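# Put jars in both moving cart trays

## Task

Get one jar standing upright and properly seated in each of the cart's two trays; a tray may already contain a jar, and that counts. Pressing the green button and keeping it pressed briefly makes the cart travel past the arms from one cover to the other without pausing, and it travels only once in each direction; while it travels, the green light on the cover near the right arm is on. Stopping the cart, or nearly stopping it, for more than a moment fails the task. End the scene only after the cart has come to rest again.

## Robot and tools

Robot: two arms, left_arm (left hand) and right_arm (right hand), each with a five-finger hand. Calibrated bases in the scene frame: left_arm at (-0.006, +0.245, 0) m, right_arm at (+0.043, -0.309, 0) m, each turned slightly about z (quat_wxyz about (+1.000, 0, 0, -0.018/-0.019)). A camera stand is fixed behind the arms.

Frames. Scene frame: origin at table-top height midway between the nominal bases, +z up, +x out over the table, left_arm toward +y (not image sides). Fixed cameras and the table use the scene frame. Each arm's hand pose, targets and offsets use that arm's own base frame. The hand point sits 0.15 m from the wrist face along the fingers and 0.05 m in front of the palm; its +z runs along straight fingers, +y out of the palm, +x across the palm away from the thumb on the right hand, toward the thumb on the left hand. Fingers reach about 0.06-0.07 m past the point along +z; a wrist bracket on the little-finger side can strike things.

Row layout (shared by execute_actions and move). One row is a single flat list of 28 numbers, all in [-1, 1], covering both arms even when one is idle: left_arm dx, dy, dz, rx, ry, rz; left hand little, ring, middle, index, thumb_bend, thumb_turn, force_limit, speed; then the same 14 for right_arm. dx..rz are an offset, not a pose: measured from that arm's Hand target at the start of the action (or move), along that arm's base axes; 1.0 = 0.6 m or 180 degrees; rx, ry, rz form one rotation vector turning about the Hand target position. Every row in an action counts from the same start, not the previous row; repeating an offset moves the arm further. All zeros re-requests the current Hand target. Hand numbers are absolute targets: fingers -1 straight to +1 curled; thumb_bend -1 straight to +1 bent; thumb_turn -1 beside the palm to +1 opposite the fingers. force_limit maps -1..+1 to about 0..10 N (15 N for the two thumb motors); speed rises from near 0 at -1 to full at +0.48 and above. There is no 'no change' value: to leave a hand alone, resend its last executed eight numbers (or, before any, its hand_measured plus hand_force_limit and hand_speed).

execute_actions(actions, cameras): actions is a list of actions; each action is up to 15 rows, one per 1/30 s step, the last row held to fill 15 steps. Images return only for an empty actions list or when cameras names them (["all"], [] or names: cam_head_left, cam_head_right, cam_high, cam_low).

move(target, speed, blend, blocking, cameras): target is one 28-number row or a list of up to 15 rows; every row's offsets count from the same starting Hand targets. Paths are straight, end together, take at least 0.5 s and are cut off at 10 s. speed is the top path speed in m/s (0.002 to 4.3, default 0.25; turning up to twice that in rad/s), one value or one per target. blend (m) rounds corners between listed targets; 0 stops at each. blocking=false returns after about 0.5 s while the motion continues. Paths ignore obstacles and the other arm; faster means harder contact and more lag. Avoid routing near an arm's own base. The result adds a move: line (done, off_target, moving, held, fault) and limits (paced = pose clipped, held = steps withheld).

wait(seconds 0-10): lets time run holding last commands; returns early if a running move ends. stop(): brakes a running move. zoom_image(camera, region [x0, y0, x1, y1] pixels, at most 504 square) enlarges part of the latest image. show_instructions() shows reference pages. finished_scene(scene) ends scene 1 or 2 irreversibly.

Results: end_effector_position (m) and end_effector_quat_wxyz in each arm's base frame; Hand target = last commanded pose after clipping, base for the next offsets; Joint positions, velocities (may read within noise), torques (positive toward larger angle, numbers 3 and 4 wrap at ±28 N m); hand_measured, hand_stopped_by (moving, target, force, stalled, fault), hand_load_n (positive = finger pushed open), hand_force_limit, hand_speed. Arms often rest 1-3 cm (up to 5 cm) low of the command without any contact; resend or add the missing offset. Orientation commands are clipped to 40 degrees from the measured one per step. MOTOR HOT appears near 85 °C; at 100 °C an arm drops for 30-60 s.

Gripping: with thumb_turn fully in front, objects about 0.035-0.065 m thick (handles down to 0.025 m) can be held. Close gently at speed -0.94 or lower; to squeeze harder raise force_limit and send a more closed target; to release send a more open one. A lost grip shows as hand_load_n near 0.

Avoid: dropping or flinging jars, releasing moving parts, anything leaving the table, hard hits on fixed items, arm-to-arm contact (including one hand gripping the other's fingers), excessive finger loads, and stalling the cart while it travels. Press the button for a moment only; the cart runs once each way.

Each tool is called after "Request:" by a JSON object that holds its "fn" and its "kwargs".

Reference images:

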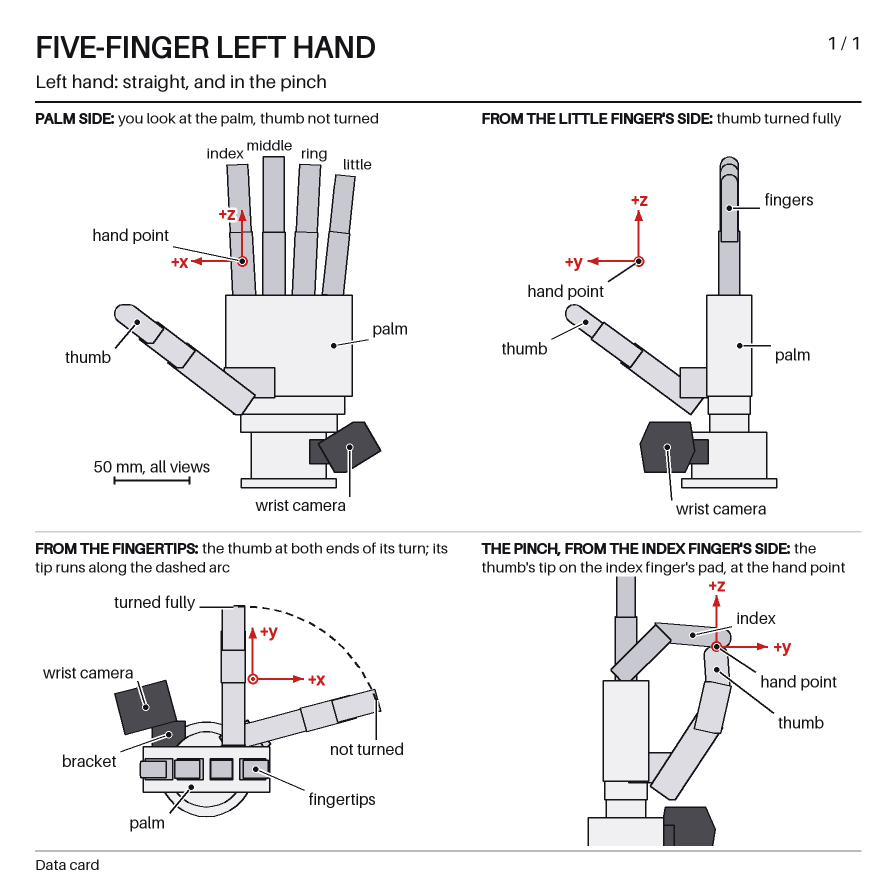

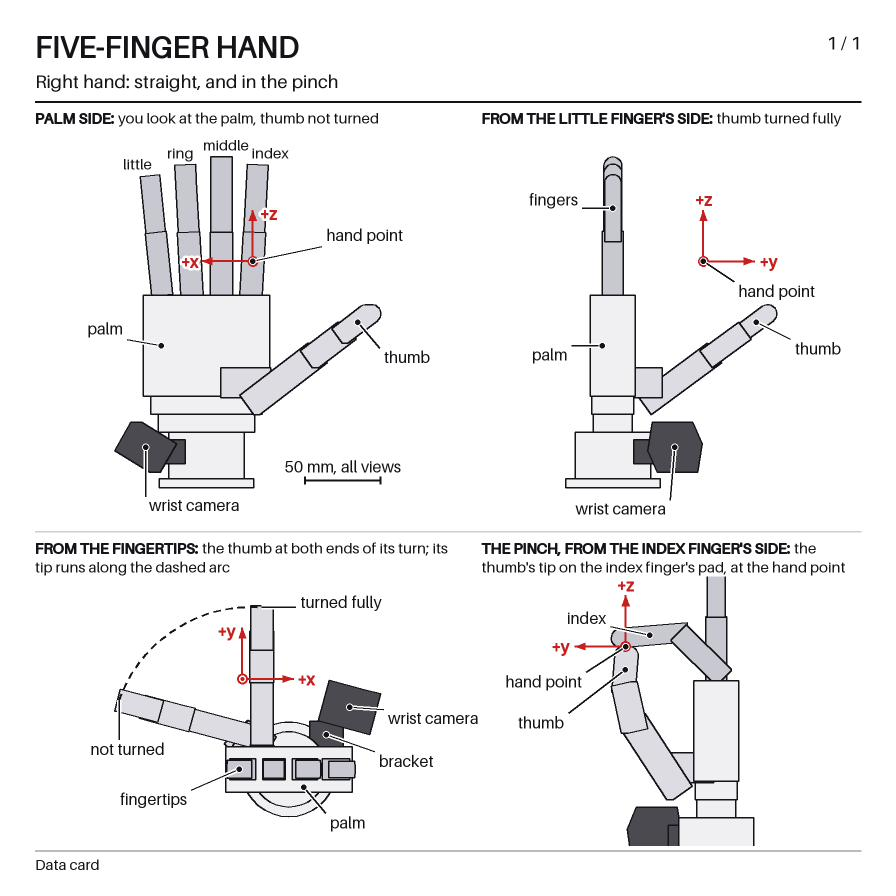

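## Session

Request:
{"fn": "execute_actions", "kwargs": {"actions": []}}

Scene clock: 0.00 s.
left_arm: end_effector_position=(+0.4123, +0.3117, +0.3174) hand_measured=(-1.000, -1.000, -1.000, -1.000, -1.000, -1.000) hand_load_n=(+0.0, +0.0, +0.0, +0.0, +0.0, +0.0) hand_stopped_by=(target, target, target, target, target, target) hand_force_limit=0.00 hand_speed=-0.80 end_effector_quat_wxyz=(-0.093, +0.055, +0.952, +0.286) | right_arm: end_effector_position=(+0.6053, -0.4756, +0.2413) hand_measured=(-1.000, -1.000, -1.000, -1.000, -1.000, -1.000) hand_load_n=(+0.0, +0.0, +0.0, +0.0, +0.0, +0.0) hand_stopped_by=(target, target, target, target, target, target) hand_force_limit=0.00 hand_speed=-0.80 end_effector_quat_wxyz=(-0.066, +0.062, +0.908, -0.408)
Joint positions: left_arm=[0.32 1.599 1.612 -1.539 -0.61 2.02] | right_arm=[-0.546 2.264 2.55 -1.513 0.797 1.015]
Joint velocities: within noise
Joint torques (N m): no reading
Heat: left arm: hottest elbow 31 °C; right arm: hottest elbow 33 °C.
Hand target: left_arm +0.4154, +0.3156, +0.3348; -0.074, +0.044, +0.951, +0.296 | right_arm +0.6098, -0.4759, +0.2733; -0.041, +0.073, +0.902, -0.423

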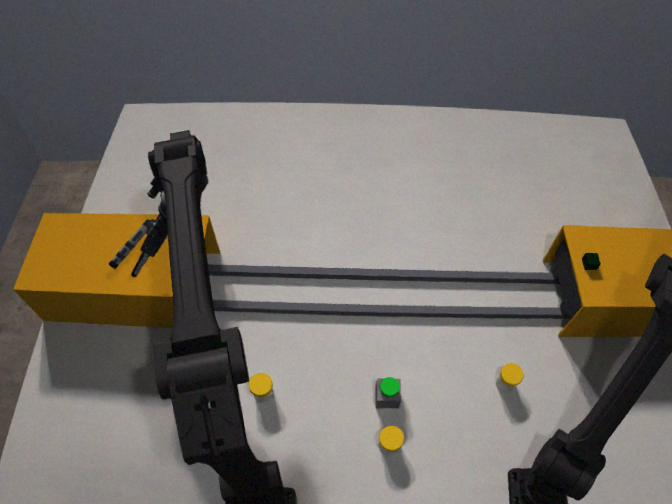

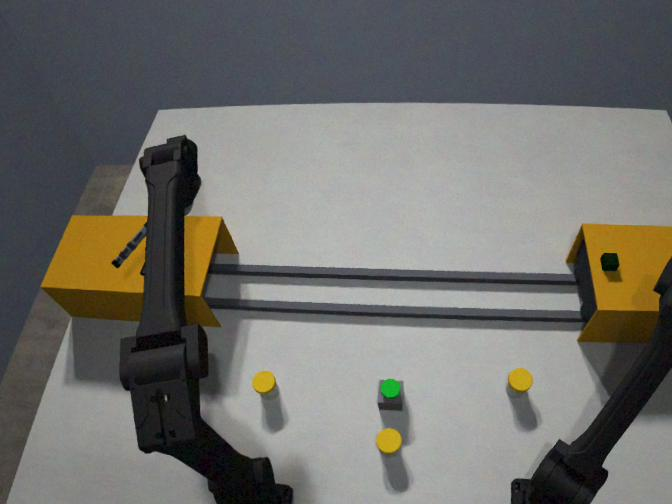

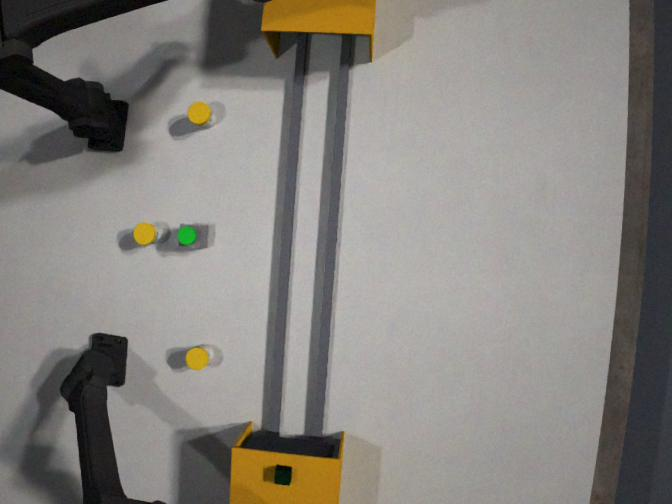

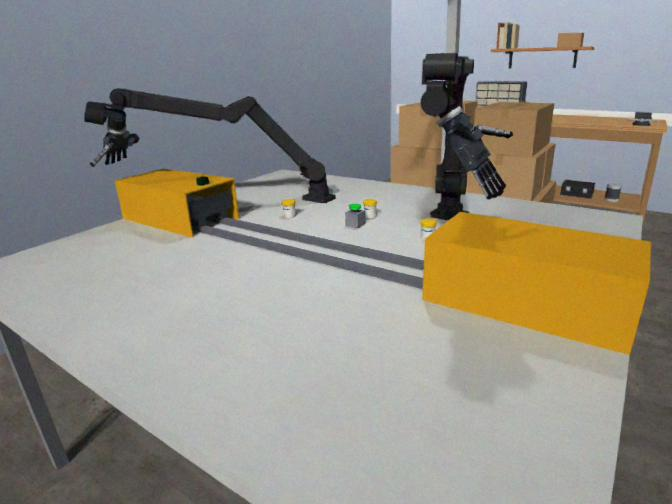

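Request:
{"fn": "move", "kwargs": {"target": [-0.026,-0.609,-0.03,-0.505,-0.1766,0.1885,-1,-1,-1,-1,-1,1,0,0, 0,0,0,0,0,0,-1,-1,-1,-1,-1,-1,0,-0.8], "speed": 0.35, "cameras": ["all"]}}

Scene clock: 81.00 s.
left_arm: end_effector_position=(+0.3994, -0.0471, +0.3108) hand_measured=(-1.000, -1.000, -1.000, -1.000, -1.000, +1.000) hand_load_n=(+0.0, +0.0, +0.0, +0.0, +0.0, +0.0) hand_stopped_by=(target, target, target, target, target, target) hand_force_limit=0.00 hand_speed=0.00 end_effector_quat_wxyz=(+0.126, -0.244, +0.834, -0.479) | right_arm: end_effector_position=(+0.6053, -0.4756, +0.2413) hand_measured=(-1.000, -1.000, -1.000, -1.000, -1.000, -1.000) hand_load_n=(+0.0, +0.0, +0.0, +0.0, -0.5, +0.0) hand_stopped_by=(target, target, target, target, target, target) hand_force_limit=0.00 hand_speed=-0.80 end_effector_quat_wxyz=(-0.066, +0.062, +0.908, -0.408)
Joint positions: left_arm=[0.24 1.211 1.259 -1.153 0.964 0.995] | right_arm=[-0.546 2.264 2.55 -1.513 0.797 1.015]
Joint torques (N m): left_arm=[-1.73 -7.18 8.29 1.73 0.48 -0.27] | right_arm=[2.49 -22.89 9.66 0.88 0.63 -0.03]
Heat: left arm: hottest elbow 36 °C; right arm: hottest elbow 40 °C.
Hand target: left_arm +0.3998, -0.0498, +0.3168; +0.138, -0.239, +0.832, -0.481 | right_arm +0.6098, -0.4759, +0.2733; -0.041, +0.073, +0.902, -0.423
Off the commanded pose: left_arm 0.007 m, 1 deg | right_arm 0.032 m, 4 deg.
move: off_target (right_arm)

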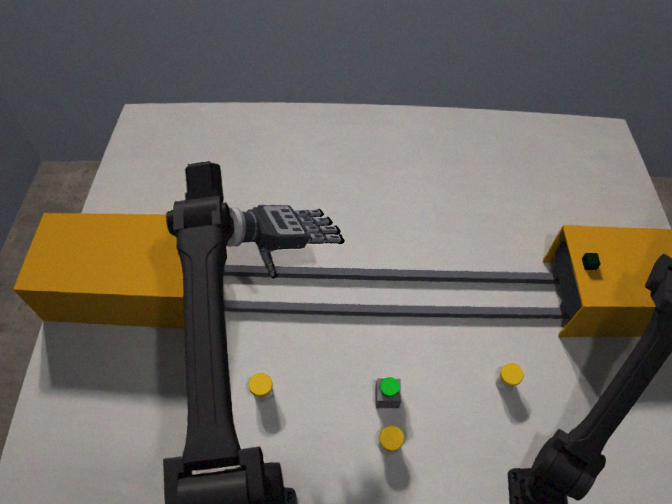

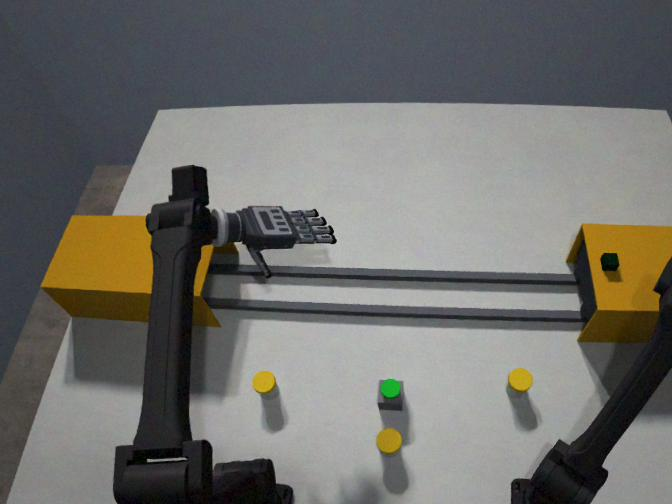

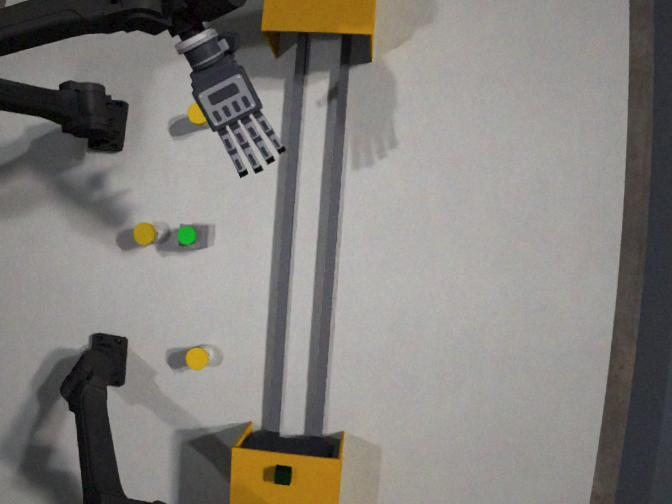

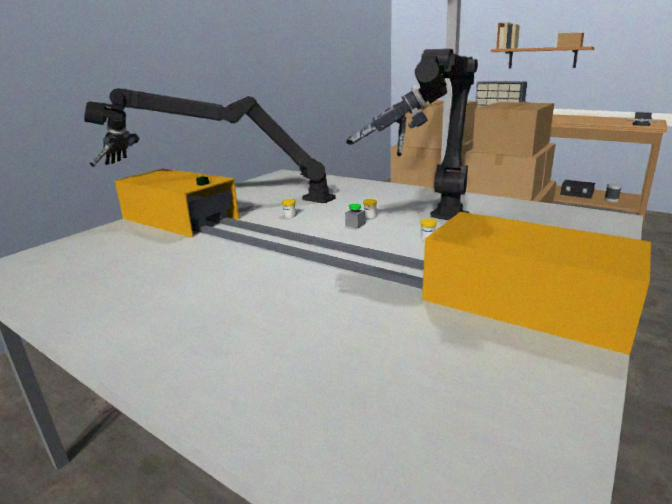

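Request:
{"fn": "move", "kwargs": {"target": [[-0.12,-0.5,-0.05,0,0,0,-1,-1,-1,-1,-1,1,0,0, 0,0,0,0,0,0,-1,-1,-1,-1,-1,-1,0,-0.8],[-0.176,-0.759,-0.31,0,0,0,-1,-1,-1,-1,-1,1,0,0, 0,0,0,0,0,0,-1,-1,-1,-1,-1,-1,0,-0.8]], "speed": 0.3, "blend": [0.05,0], "cameras": ["all"]}}

Request:
{"fn": "zoom_image", "kwargs": {"camera": "cam_high", "region": [120, 250, 280, 410]}}

Request:
{"fn": "zoom_image", "kwargs": {"camera": "cam_head_right", "region": [450, 290, 590, 430]}}

Scene clock: 89.87 s.
left_arm: end_effector_position=(+0.2879, -0.4927, +0.1129) hand_measured=(-1.000, -1.000, -1.000, -1.000, -1.000, +1.000) hand_load_n=(+0.0, +0.0, +0.0, +0.0, +0.0, +0.0) hand_stopped_by=(target, target, target, target, target, target) hand_force_limit=0.00 hand_speed=0.00 end_effector_quat_wxyz=(+0.134, -0.236, +0.847, -0.458) | right_arm: end_effector_position=(+0.6053, -0.4756, +0.2413) hand_measured=(-1.000, -1.000, -1.000, -1.000, -1.000, -1.000) hand_load_n=(+0.0, +0.0, +0.0, +0.0, +0.0, +0.0) hand_stopped_by=(target, target, target, target, target, target) hand_force_limit=0.00 hand_speed=-0.80 end_effector_quat_wxyz=(-0.066, +0.062, +0.908, -0.408)
Joint positions: left_arm=[-0.981 1.481 0.918 -0.013 0.028 0.032] | right_arm=[-0.546 2.264 2.55 -1.513 0.797 1.015]
Joint torques (N m): left_arm=[-1.26 -8.88 9.54 2.8 -0.06 -0.26] | right_arm=[2.49 -22.89 9.68 0.87 0.63 -0.03]
Heat: left arm: hottest elbow 36 °C; right arm: hottest elbow 40 °C.
Hand target: left_arm +0.2942, -0.5052, +0.1308; +0.138, -0.239, +0.832, -0.481 | right_arm +0.6098, -0.4759, +0.2733; -0.041, +0.073, +0.902, -0.423
Off the commanded pose: left_arm 0.023 m, 3 deg | right_arm 0.032 m, 4 deg.
move: off_target (left_arm, right_arm)

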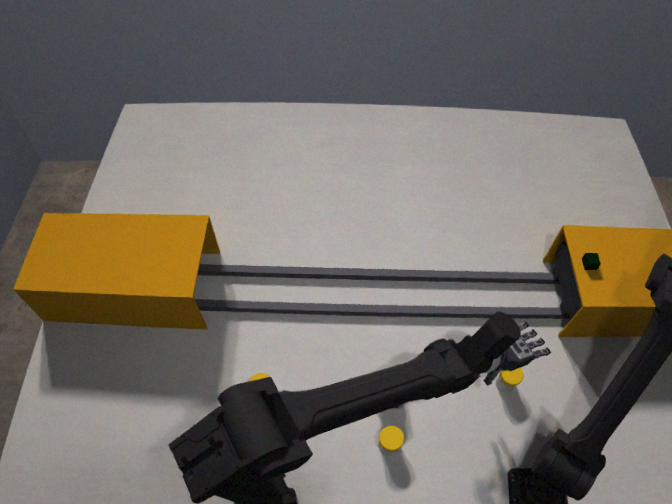

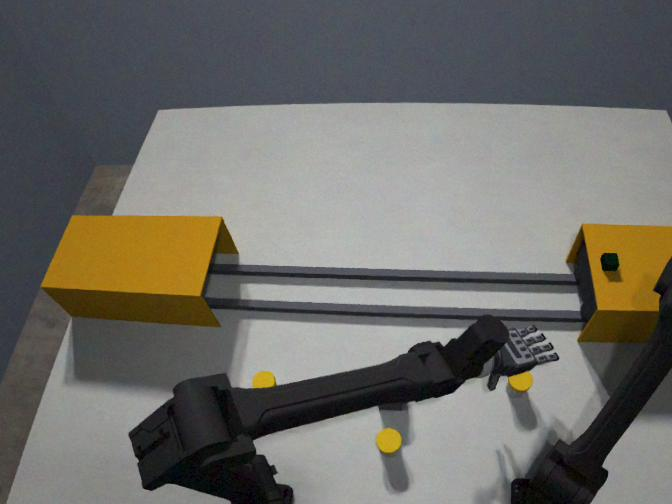

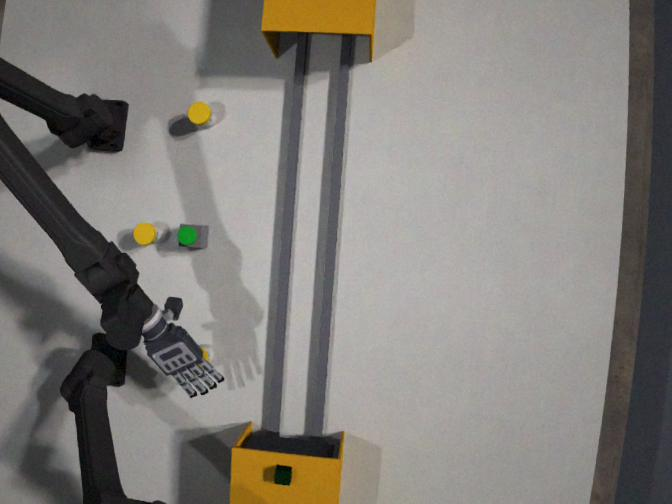

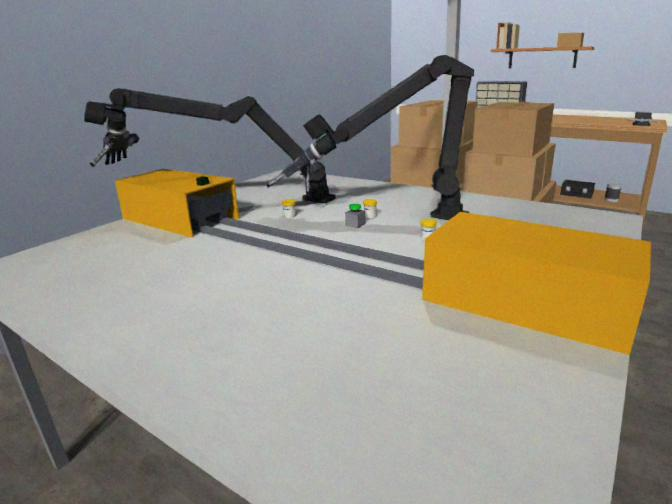

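Scaled by 3.150 from the camera's 672x504 image, which has a finer 960x720 frame.

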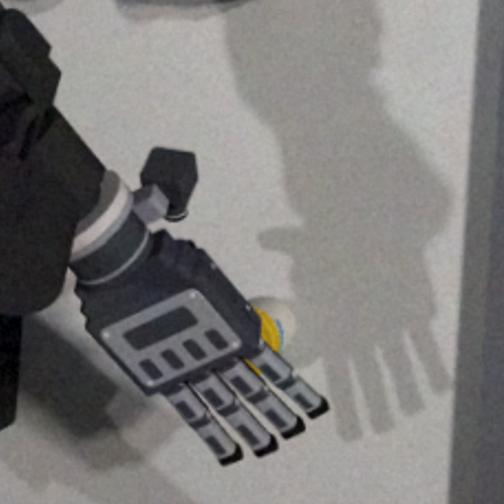

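Scaled by 3.600 from the camera's 672x504 image, which has a finer 960x720 frame.

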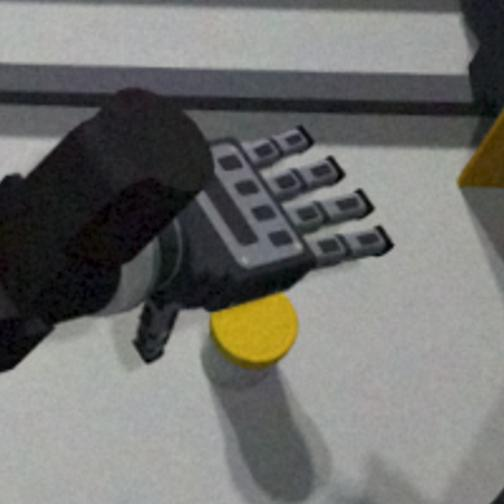

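Request:
{"fn": "move", "kwargs": {"target": [[0.0197,-0.0213,-0.02,0,0,0,-1,-1,-1,-1,-1,1,0,0, 0,0,0,0,0,0,-1,-1,-1,-1,-1,-1,0,-0.8],[0.0197,-0.0213,-0.115,0,0,0,-1,-1,-1,-1,-1,1,0,0, 0,0,0,0,0,0,-1,-1,-1,-1,-1,-1,0,-0.8]], "speed": 0.12, "cameras": ["all"]}}

Request:
{"fn": "zoom_image", "kwargs": {"camera": "cam_high", "region": [120, 270, 280, 430]}}

Request:
{"fn": "zoom_image", "kwargs": {"camera": "cam_low", "region": [230, 140, 350, 260]}}

Scene clock: 106.33 s.
left_arm: end_effector_position=(+0.3021, -0.5140, +0.0559) hand_measured=(-1.000, -1.000, -1.000, -1.000, -1.000, +1.000) hand_load_n=(+0.0, +0.0, +0.0, +0.0, +0.0, +0.0) hand_stopped_by=(target, target, target, target, target, target) hand_force_limit=0.00 hand_speed=0.00 end_effector_quat_wxyz=(+0.137, -0.235, +0.841, -0.468) | right_arm: end_effector_position=(+0.6053, -0.4756, +0.2413) hand_measured=(-1.000, -1.000, -1.000, -1.000, -1.000, -1.000) hand_load_n=(+0.0, +0.0, +0.0, +0.0, +0.0, +0.0) hand_stopped_by=(target, target, target, target, target, target) hand_force_limit=0.00 hand_speed=-0.80 end_effector_quat_wxyz=(-0.066, +0.062, +0.908, -0.408)
Joint positions: left_arm=[-0.981 1.639 0.907 0.179 0.028 0.03] | right_arm=[-0.546 2.264 2.55 -1.513 0.797 1.015]
Joint torques (N m): left_arm=[-0.79 -9.76 7.13 2.81 0.08 -0.24] | right_arm=[2.55 -22.89 9.68 0.87 0.62 -0.03]
Heat: left arm: hottest elbow 37 °C; right arm: hottest elbow 40 °C.
Hand target: left_arm +0.3060, -0.5180, +0.0618; +0.138, -0.239, +0.832, -0.481 | right_arm +0.6098, -0.4759, +0.2733; -0.041, +0.073, +0.902, -0.423
Off the commanded pose: left_arm 0.008 m, 2 deg | right_arm 0.032 m, 4 deg.
move: off_target (right_arm)

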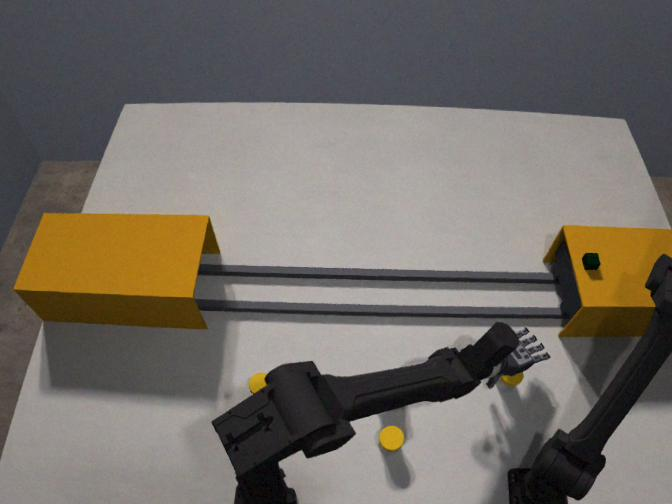

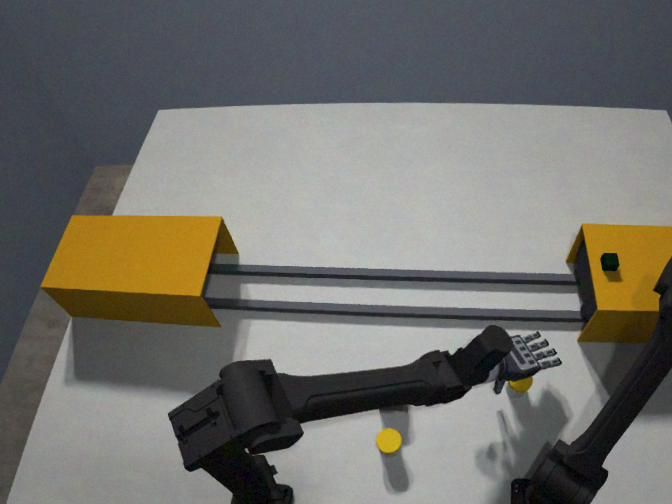

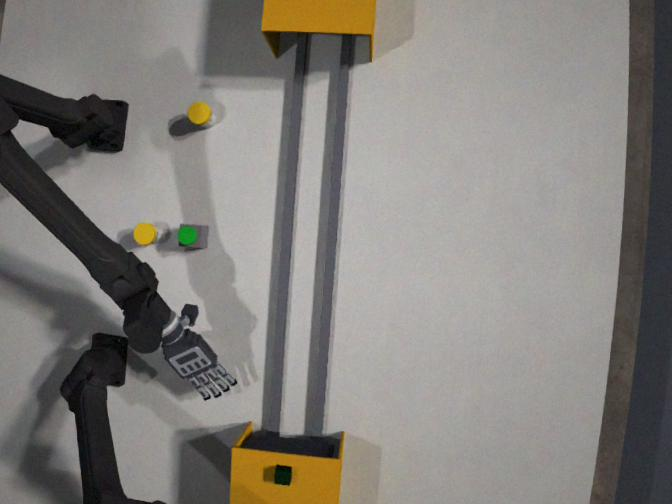

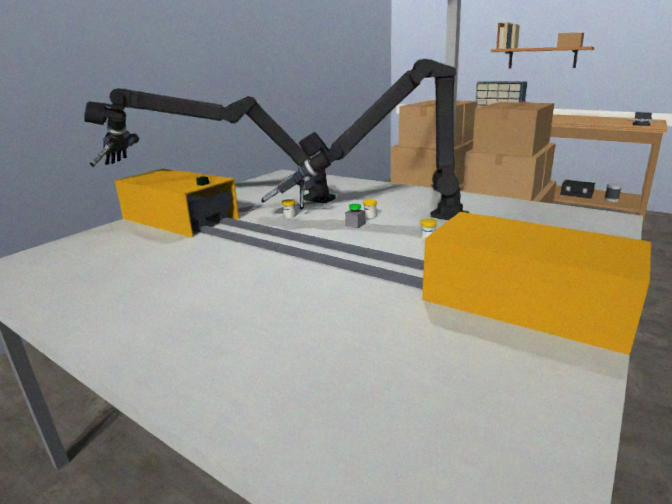

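Scaled by 3.150 from the camera's 672x504 image, which has a finer 960x720 frame.

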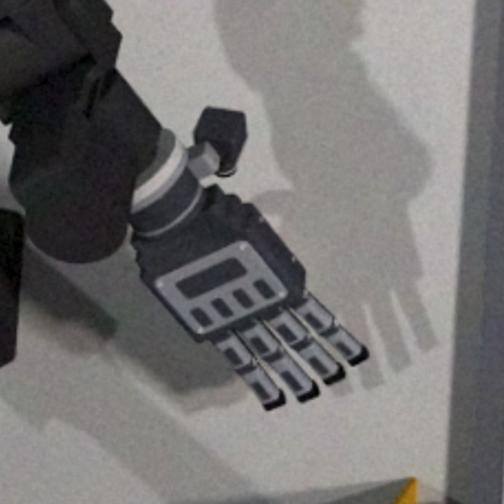

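Scaled by 4.200 from the camera's 672x504 image, which has a finer 960x720 frame.

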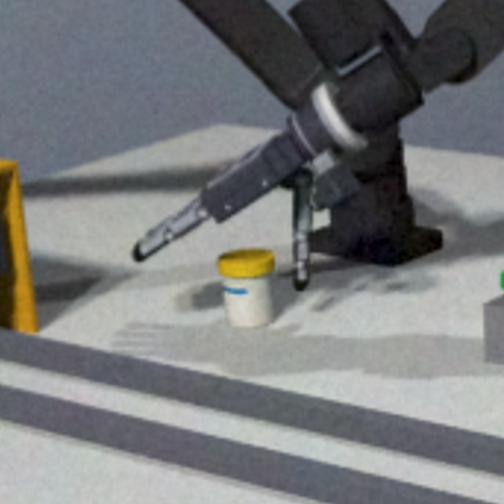

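Request:
{"fn": "move", "kwargs": {"target": [-0.0045,0.007,-0.019,0,0,0,-1,-1,-1,-1,-1,1,0,0, 0,0,0,0,0,0,-1,-1,-1,-1,-1,-1,0,-0.8], "speed": 0.1}}

Request:
{"fn": "move", "kwargs": {"target": [0,0,0,0,0,0,-1,-1,0.3,0.3,-0.1,1,-0.2,-0.85, 0,0,0,0,0,0,-1,-1,-1,-1,-1,-1,0,-0.8], "speed": 0.1, "cameras": ["cam_high","cam_low"]}}

Request:
{"fn": "zoom_image", "kwargs": {"camera": "cam_low", "region": [230, 140, 350, 260]}}

Scene clock: 140.20 s.
left_arm: end_effector_position=(+0.2998, -0.5106, +0.0469) hand_measured=(-1.000, -1.000, -1.000, -1.000, -1.000, +1.000) hand_load_n=(+0.0, +0.0, +0.0, +0.0, -0.5, +0.0) hand_stopped_by=(target, target, target, target, target, target) hand_force_limit=0.00 hand_speed=0.00 end_effector_quat_wxyz=(+0.137, -0.234, +0.840, -0.470) | right_arm: end_effector_position=(+0.6053, -0.4756, +0.2413) hand_measured=(-1.000, -1.000, -1.000, -1.000, -1.000, -1.000) hand_load_n=(+0.0, +0.0, +0.0, +0.0, +0.0, -0.5) hand_stopped_by=(target, target, target, target, target, target) hand_force_limit=0.00 hand_speed=-0.80 end_effector_quat_wxyz=(-0.066, +0.062, +0.908, -0.408)
Joint positions: left_arm=[-0.981 1.649 0.884 0.216 0.028 0.03] | right_arm=[-0.546 2.264 2.55 -1.513 0.797 1.015]
Joint torques (N m): left_arm=[-0.73 -9.47 6.79 2.81 0.09 -0.25] | right_arm=[2.55 -22.89 9.68 0.87 0.62 -0.03]
Heat: left arm: hottest elbow 36 °C; right arm: hottest elbow 41 °C.
Hand target: left_arm +0.3033, -0.5138, +0.0504; +0.138, -0.239, +0.832, -0.481 | right_arm +0.6098, -0.4759, +0.2733; -0.041, +0.073, +0.902, -0.423
Off the commanded pose: left_arm 0.006 m, 2 deg | right_arm 0.032 m, 4 deg.
move: off_target (right_arm)

Scene clock: 142.93 s.
left_arm: end_effector_position=(+0.2998, -0.5106, +0.0469) hand_measured=(-1.000, -1.000, -0.098, -0.126, -0.548, +1.000) hand_load_n=(+0.0, +0.0, +5.5, +3.0, +7.5, +0.5) hand_stopped_by=(target, target, force, force, force, target) hand_force_limit=-0.20 hand_speed=-0.85 end_effector_quat_wxyz=(+0.137, -0.234, +0.840, -0.470) | right_arm: end_effector_position=(+0.6053, -0.4756, +0.2413) hand_measured=(-1.000, -1.000, -1.000, -1.000, -1.000, -1.000) hand_load_n=(+0.0, +0.0, +0.0, +0.0, +0.0, +0.0) hand_stopped_by=(target, target, target, target, target, target) hand_force_limit=0.00 hand_speed=-0.80 end_effector_quat_wxyz=(-0.066, +0.062, +0.908, -0.408)
Joint positions: left_arm=[-0.981 1.649 0.884 0.216 0.028 0.03] | right_arm=[-0.546 2.264 2.55 -1.513 0.797 1.015]
Joint torques (N m): left_arm=[-0.73 -9.52 6.78 2.78 0.09 -0.24] | right_arm=[2.49 -22.89 9.68 0.88 0.63 -0.04]
Heat: left arm: hottest elbow 36 °C; right arm: hottest elbow 41 °C.
Hand target: left_arm +0.3033, -0.5138, +0.0504; +0.138, -0.239, +0.832, -0.481 | right_arm +0.6098, -0.4759, +0.2733; -0.041, +0.073, +0.902, -0.423
Off the commanded pose: left_arm 0.006 m, 2 deg | right_arm 0.032 m, 4 deg.
move: off_target (right_arm)
Images, in order (width x height): cam_high 672x504, cam_low 672x504.

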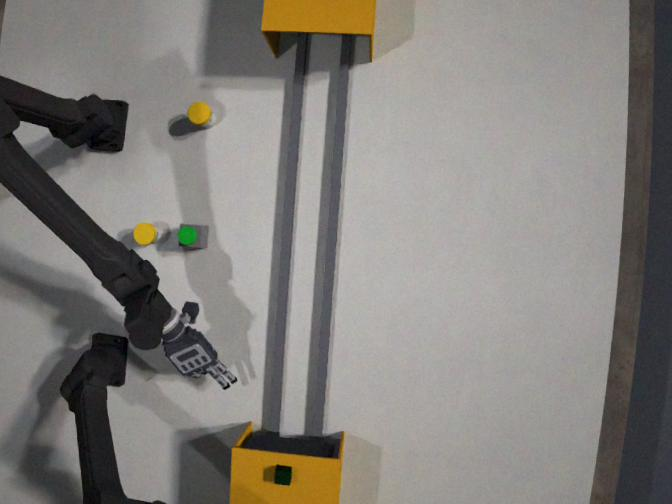

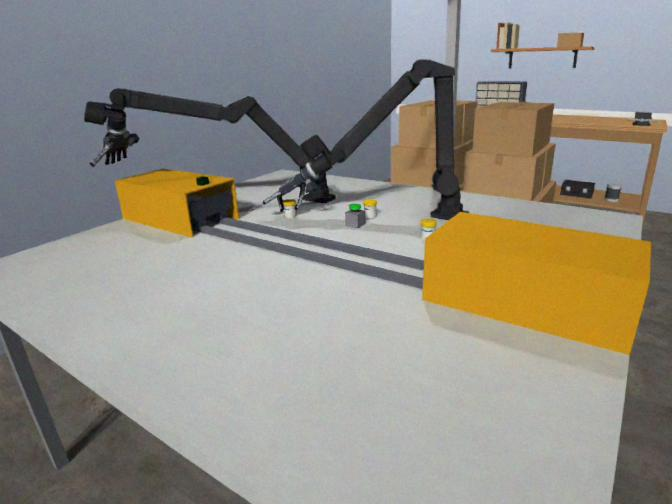

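Scaled by 4.200 from the camera's 672x504 image, which has a finer 960x720 frame.

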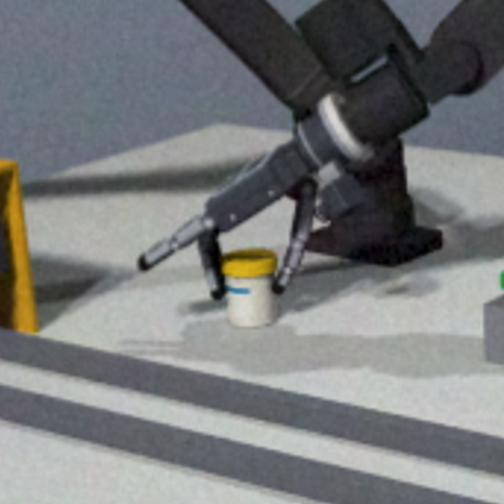

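Request:
{"fn": "move", "kwargs": {"target": [[0,0,0.32,0,0,0,-1,-1,0.3,0.3,-0.1,1,-0.2,-0.85, 0,0,0,0,0,0,-1,-1,-1,-1,-1,-1,0,-0.8],[0.25,0.45,0.37,-0.009,-0.017,0.21,-1,-1,0.3,0.3,-0.1,1,-0.2,-0.85, 0,0,0,0,0,0,-1,-1,-1,-1,-1,-1,0,-0.8],[0.377,0.68,0.37,-0.0138,-0.0251,0.3216,-1,-1,0.3,0.3,-0.1,1,-0.2,-0.85, 0,0,0,0,0,0,-1,-1,-1,-1,-1,-1,0,-0.8],[0.377,0.68,0.2743,-0.0138,-0.0251,0.3216,-1,-1,0.3,0.3,-0.1,1,-0.2,-0.85, 0,0,0,0,0,0,-1,-1,-1,-1,-1,-1,0,-0.8]], "speed": 0.25, "blend": [0.04,0.05,0,0], "cameras": ["all"]}}

Request:
{"fn": "zoom_image", "kwargs": {"camera": "cam_low", "region": [300, 120, 460, 260]}}

Scene clock: 209.87 s.
left_arm: end_effector_position=(+0.5224, -0.1086, +0.2034) hand_measured=(-1.000, -1.000, -0.098, -0.126, -0.548, +1.000) hand_load_n=(+0.0, +0.0, +5.5, +3.0, +7.5, +0.5) hand_stopped_by=(target, target, force, force, force, target) hand_force_limit=-0.20 hand_speed=-0.85 end_effector_quat_wxyz=(-0.370, +0.593, -0.614, +0.366) | right_arm: end_effector_position=(+0.6053, -0.4756, +0.2413) hand_measured=(-1.000, -1.000, -1.000, -1.000, -1.000, -1.000) hand_load_n=(+0.0, +0.0, +0.0, +0.0, +0.0, +0.0) hand_stopped_by=(target, target, target, target, target, target) hand_force_limit=0.00 hand_speed=-0.80 end_effector_quat_wxyz=(-0.066, +0.062, +0.908, -0.408)
Joint positions: left_arm=[-0.202 1.234 0.889 -0.139 -0.17 -0.065] | right_arm=[-0.546 2.264 2.55 -1.513 0.797 1.015]
Joint torques (N m): left_arm=[-0.38 -6.95 9.11 2.89 -0.11 -0.27] | right_arm=[2.55 -22.89 9.68 0.87 0.63 -0.03]
Heat: left arm: hottest elbow 35 °C; right arm: hottest elbow 41 °C.
Hand target: left_arm +0.5295, -0.1058, +0.2150; -0.380, +0.596, -0.597, +0.380 | right_arm +0.6098, -0.4759, +0.2733; -0.041, +0.073, +0.902, -0.423
Off the commanded pose: left_arm 0.014 m, 3 deg | right_arm 0.032 m, 4 deg.
move: off_target (left_arm, right_arm)

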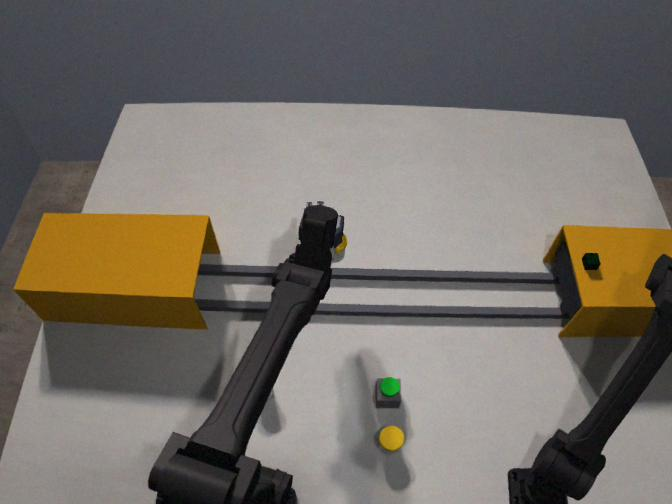

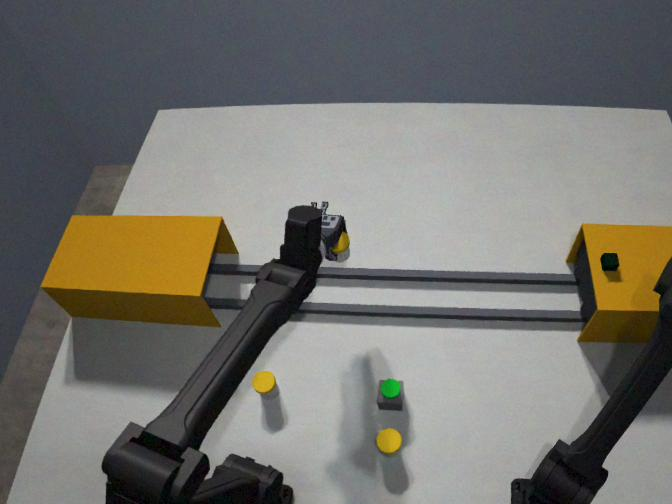

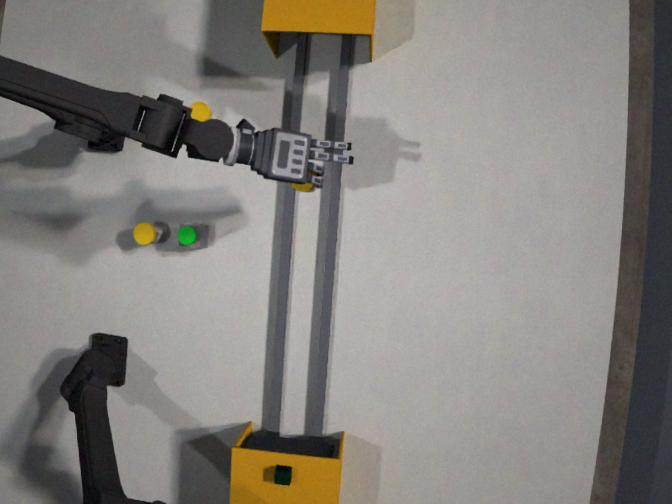

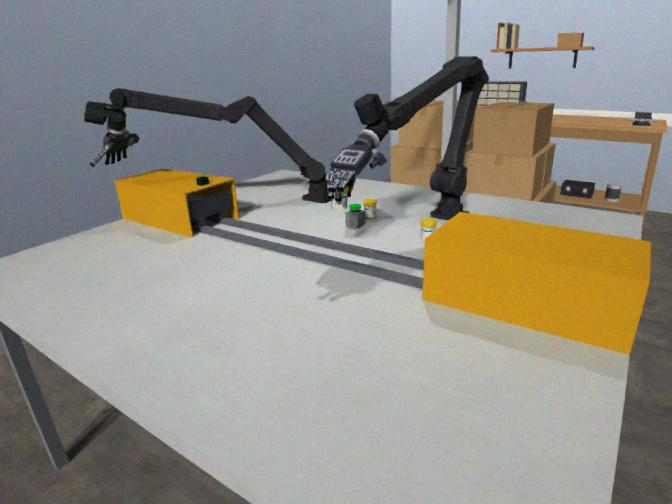

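Scaled by 3.150 from the camera's 672x504 image, which has a finer 960x720 frame.

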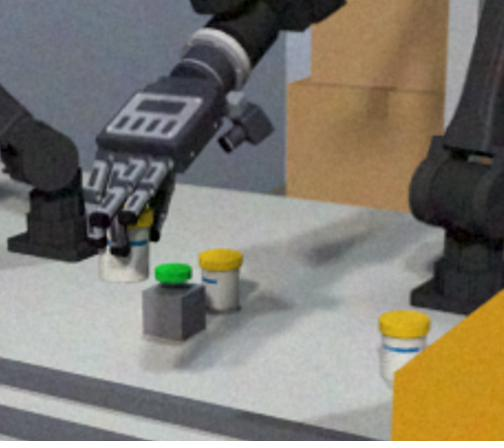

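Request:
{"fn": "move", "kwargs": {"target": [[0,0,0,0,0,0,-1,-1,0.3,0.3,-0.1,1,-0.2,-0.85, -0.2,0.35,0.1,0,0,0.22,-1,-1,-1,-1,-1,-1,0,-0.8],[0,0,0,0,0,0,-1,-1,0.3,0.3,-0.1,1,-0.2,-0.85, -0.316,0.71,0.078,0,0,0.472,-1,-1,-1,-1,-1,-1,0,-0.8]], "speed": 0.35, "blend": [0.06,0], "cameras": ["cam_high","cam_low"]}}

Scene clock: 223.27 s.
left_arm: end_effector_position=(+0.5224, -0.1086, +0.2034) hand_measured=(-1.000, -1.000, -0.098, -0.126, -0.548, +1.000) hand_load_n=(+0.0, +0.0, +5.5, +3.0, +7.5, +1.0) hand_stopped_by=(target, target, force, force, force, target) hand_force_limit=-0.20 hand_speed=-0.85 end_effector_quat_wxyz=(-0.370, +0.593, -0.614, +0.366) | right_arm: end_effector_position=(+0.4161, -0.0524, +0.3062) hand_measured=(-1.000, -1.000, -1.000, -1.000, -1.000, -1.000) hand_load_n=(+0.0, +0.0, +0.0, +0.0, +0.0, +0.0) hand_stopped_by=(target, target, target, target, target, target) hand_force_limit=0.00 hand_speed=-0.80 end_effector_quat_wxyz=(+0.242, -0.554, +0.728, -0.323)
Joint positions: left_arm=[-0.202 1.234 0.889 -0.139 -0.17 -0.065] | right_arm=[-0.17 1.015 1.131 -0.859 0.079 0.066]
Joint torques (N m): left_arm=[-0.5 -6.95 9.11 2.89 -0.11 -0.27] | right_arm=[3.02 -7.12 8.92 2.24 -0.1 -0.11]
Heat: left arm: hottest elbow 35 °C; right arm: hottest elbow 41 °C.
Hand target: left_arm +0.5295, -0.1058, +0.2150; -0.380, +0.596, -0.597, +0.380 | right_arm +0.4202, -0.0499, +0.3201; +0.256, -0.555, +0.715, -0.340
Off the commanded pose: left_arm 0.014 m, 3 deg | right_arm 0.015 m, 3 deg.
move: off_target (left_arm, right_arm)
Images, in order (width x height): cam_high 672x504, cam_low 672x504.

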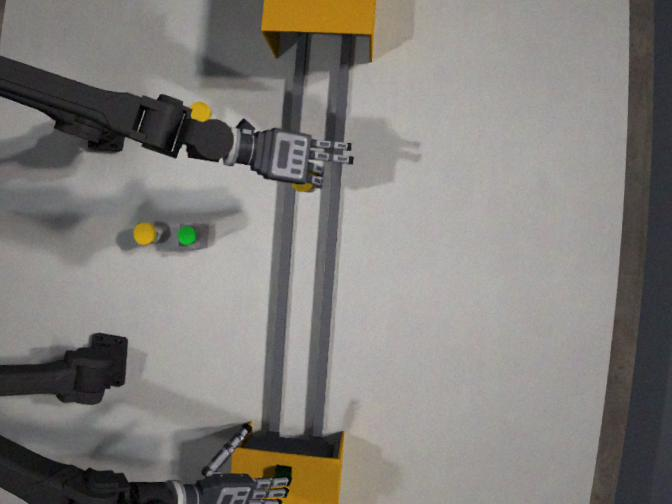

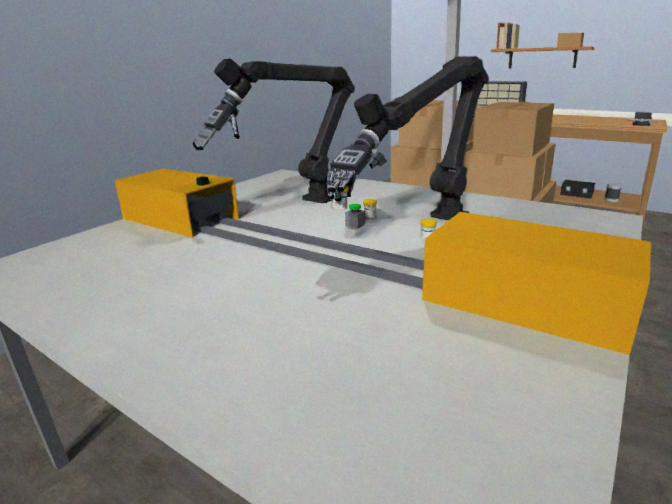

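Request:
{"fn": "move", "kwargs": {"target": [[0,0,0,0,0,0,-1,-1,0.3,0.3,-0.1,1,-0.2,-0.85, -0.134,0.283,-0.034,-0.02,0.06,0.13,-1,-1,-1,-1,-1,-1,0,-0.8],[0,0,0,0,0,0,-1,-1,0.3,0.3,-0.1,1,-0.2,-0.85, -0.4607,0.5937,-0.1,-0.0832,0.2243,0.3792,-1,-1,-1,-1,-1,-1,0,-0.8],[0,0,0,0,0,0,-1,-1,0.3,0.3,-0.1,1,-0.2,-0.85, -0.4607,0.5937,-0.2165,-0.0832,0.2243,0.3792,-1,-1,-1,-1,-1,-1,0,-0.8],[0,0,0,0,0,0,-1,-1,0.3,0.3,-0.1,1,-0.2,-0.85, -0.4807,0.5767,-0.2498,-0.0832,0.2243,0.3792,-1,-1,-1,-1,-1,-1,0,-0.8]], "speed": 0.25, "blend": [0.05,0.02,0,0], "cameras": ["all"]}}

Request:
{"fn": "zoom_image", "kwargs": {"camera": "cam_high", "region": [110, 200, 230, 310]}}

Request:
{"fn": "zoom_image", "kwargs": {"camera": "cam_low", "region": [300, 120, 460, 260]}}

Scene clock: 238.77 s.
left_arm: end_effector_position=(+0.5224, -0.1086, +0.2034) hand_measured=(-1.000, -1.000, -0.098, -0.126, -0.548, +1.000) hand_load_n=(+0.0, +0.0, +5.5, +3.5, +8.0, +1.0) hand_stopped_by=(target, target, force, force, force, target) hand_force_limit=-0.20 hand_speed=-0.85 end_effector_quat_wxyz=(-0.370, +0.593, -0.614, +0.366) | right_arm: end_effector_position=(+0.1287, +0.2879, +0.1614) hand_measured=(-1.000, -1.000, -1.000, -1.000, -1.000, -1.000) hand_load_n=(+0.0, +0.0, +0.0, +0.0, +0.0, +0.0) hand_stopped_by=(target, target, target, target, target, target) hand_force_limit=0.00 hand_speed=-0.80 end_effector_quat_wxyz=(-0.058, +0.958, -0.280, +0.018)
Joint positions: left_arm=[-0.202 1.234 0.889 -0.139 -0.17 -0.065] | right_arm=[1.05 1.246 1.045 -1.249 0.007 0.047]
Joint torques (N m): left_arm=[-0.5 -6.95 9.11 2.89 -0.11 -0.27] | right_arm=[2.96 -9.17 7.92 0.98 -0.04 0.03]
Heat: left arm: hottest elbow 35 °C; right arm: hottest elbow 40 °C.
Hand target: left_arm +0.5295, -0.1058, +0.2150; -0.380, +0.596, -0.597, +0.380 | right_arm +0.1318, +0.2961, +0.1703; -0.083, +0.955, -0.283, +0.025
Off the commanded pose: left_arm 0.014 m, 3 deg | right_arm 0.013 m, 3 deg.
move: off_target (left_arm, right_arm)

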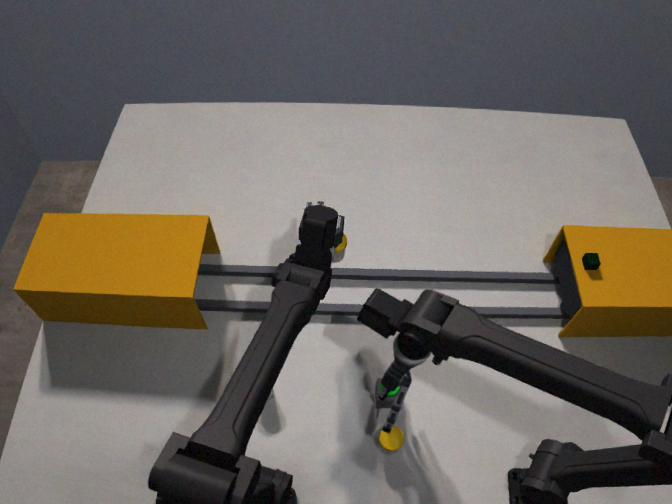

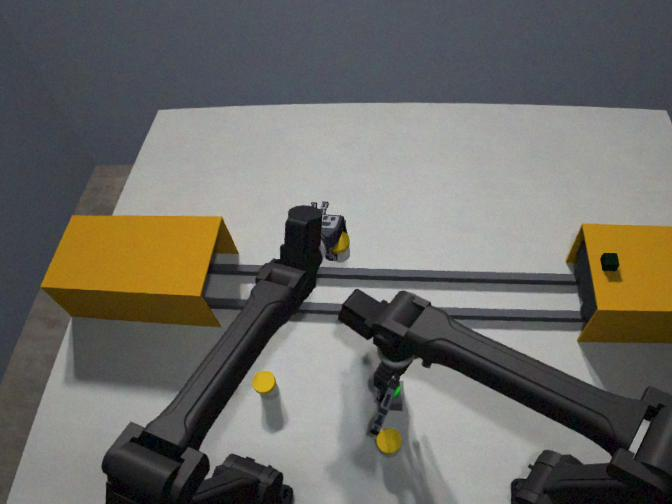

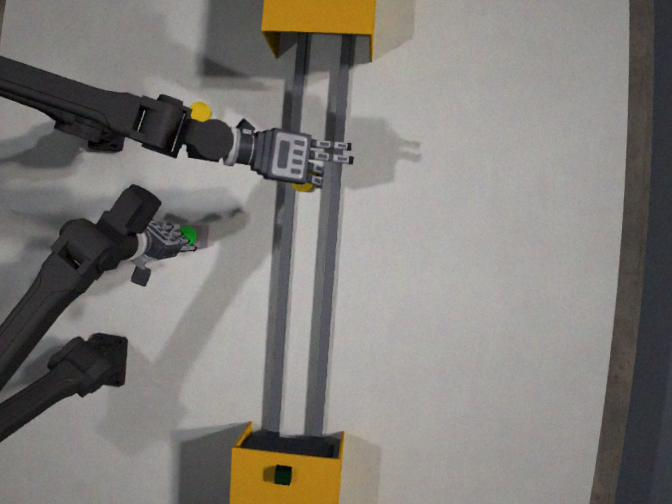

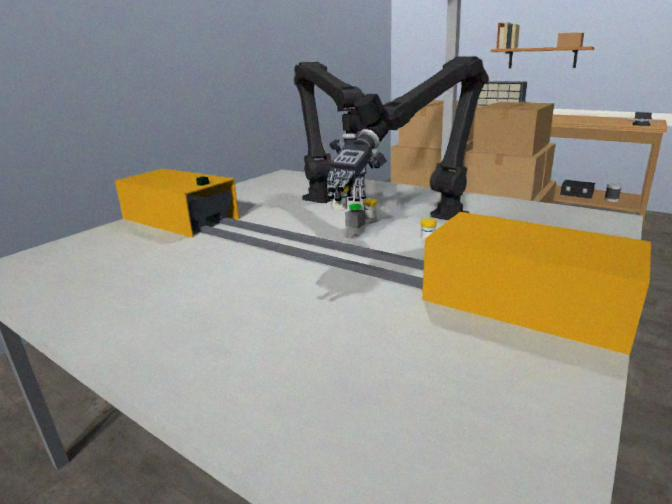

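Scaled by 4.200 from the camera's 672x504 image, which has a finer 960x720 frame.

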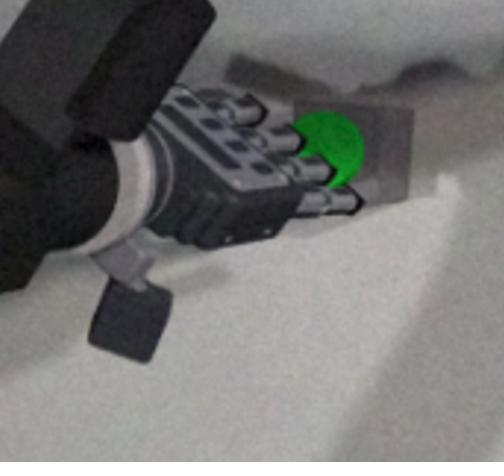

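Scaled by 3.150 from the camera's 672x504 image, which has a finer 960x720 frame.

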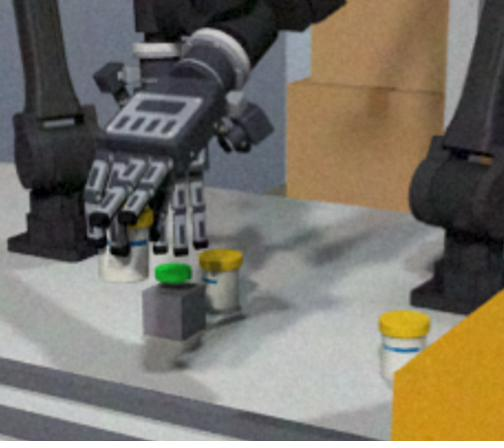

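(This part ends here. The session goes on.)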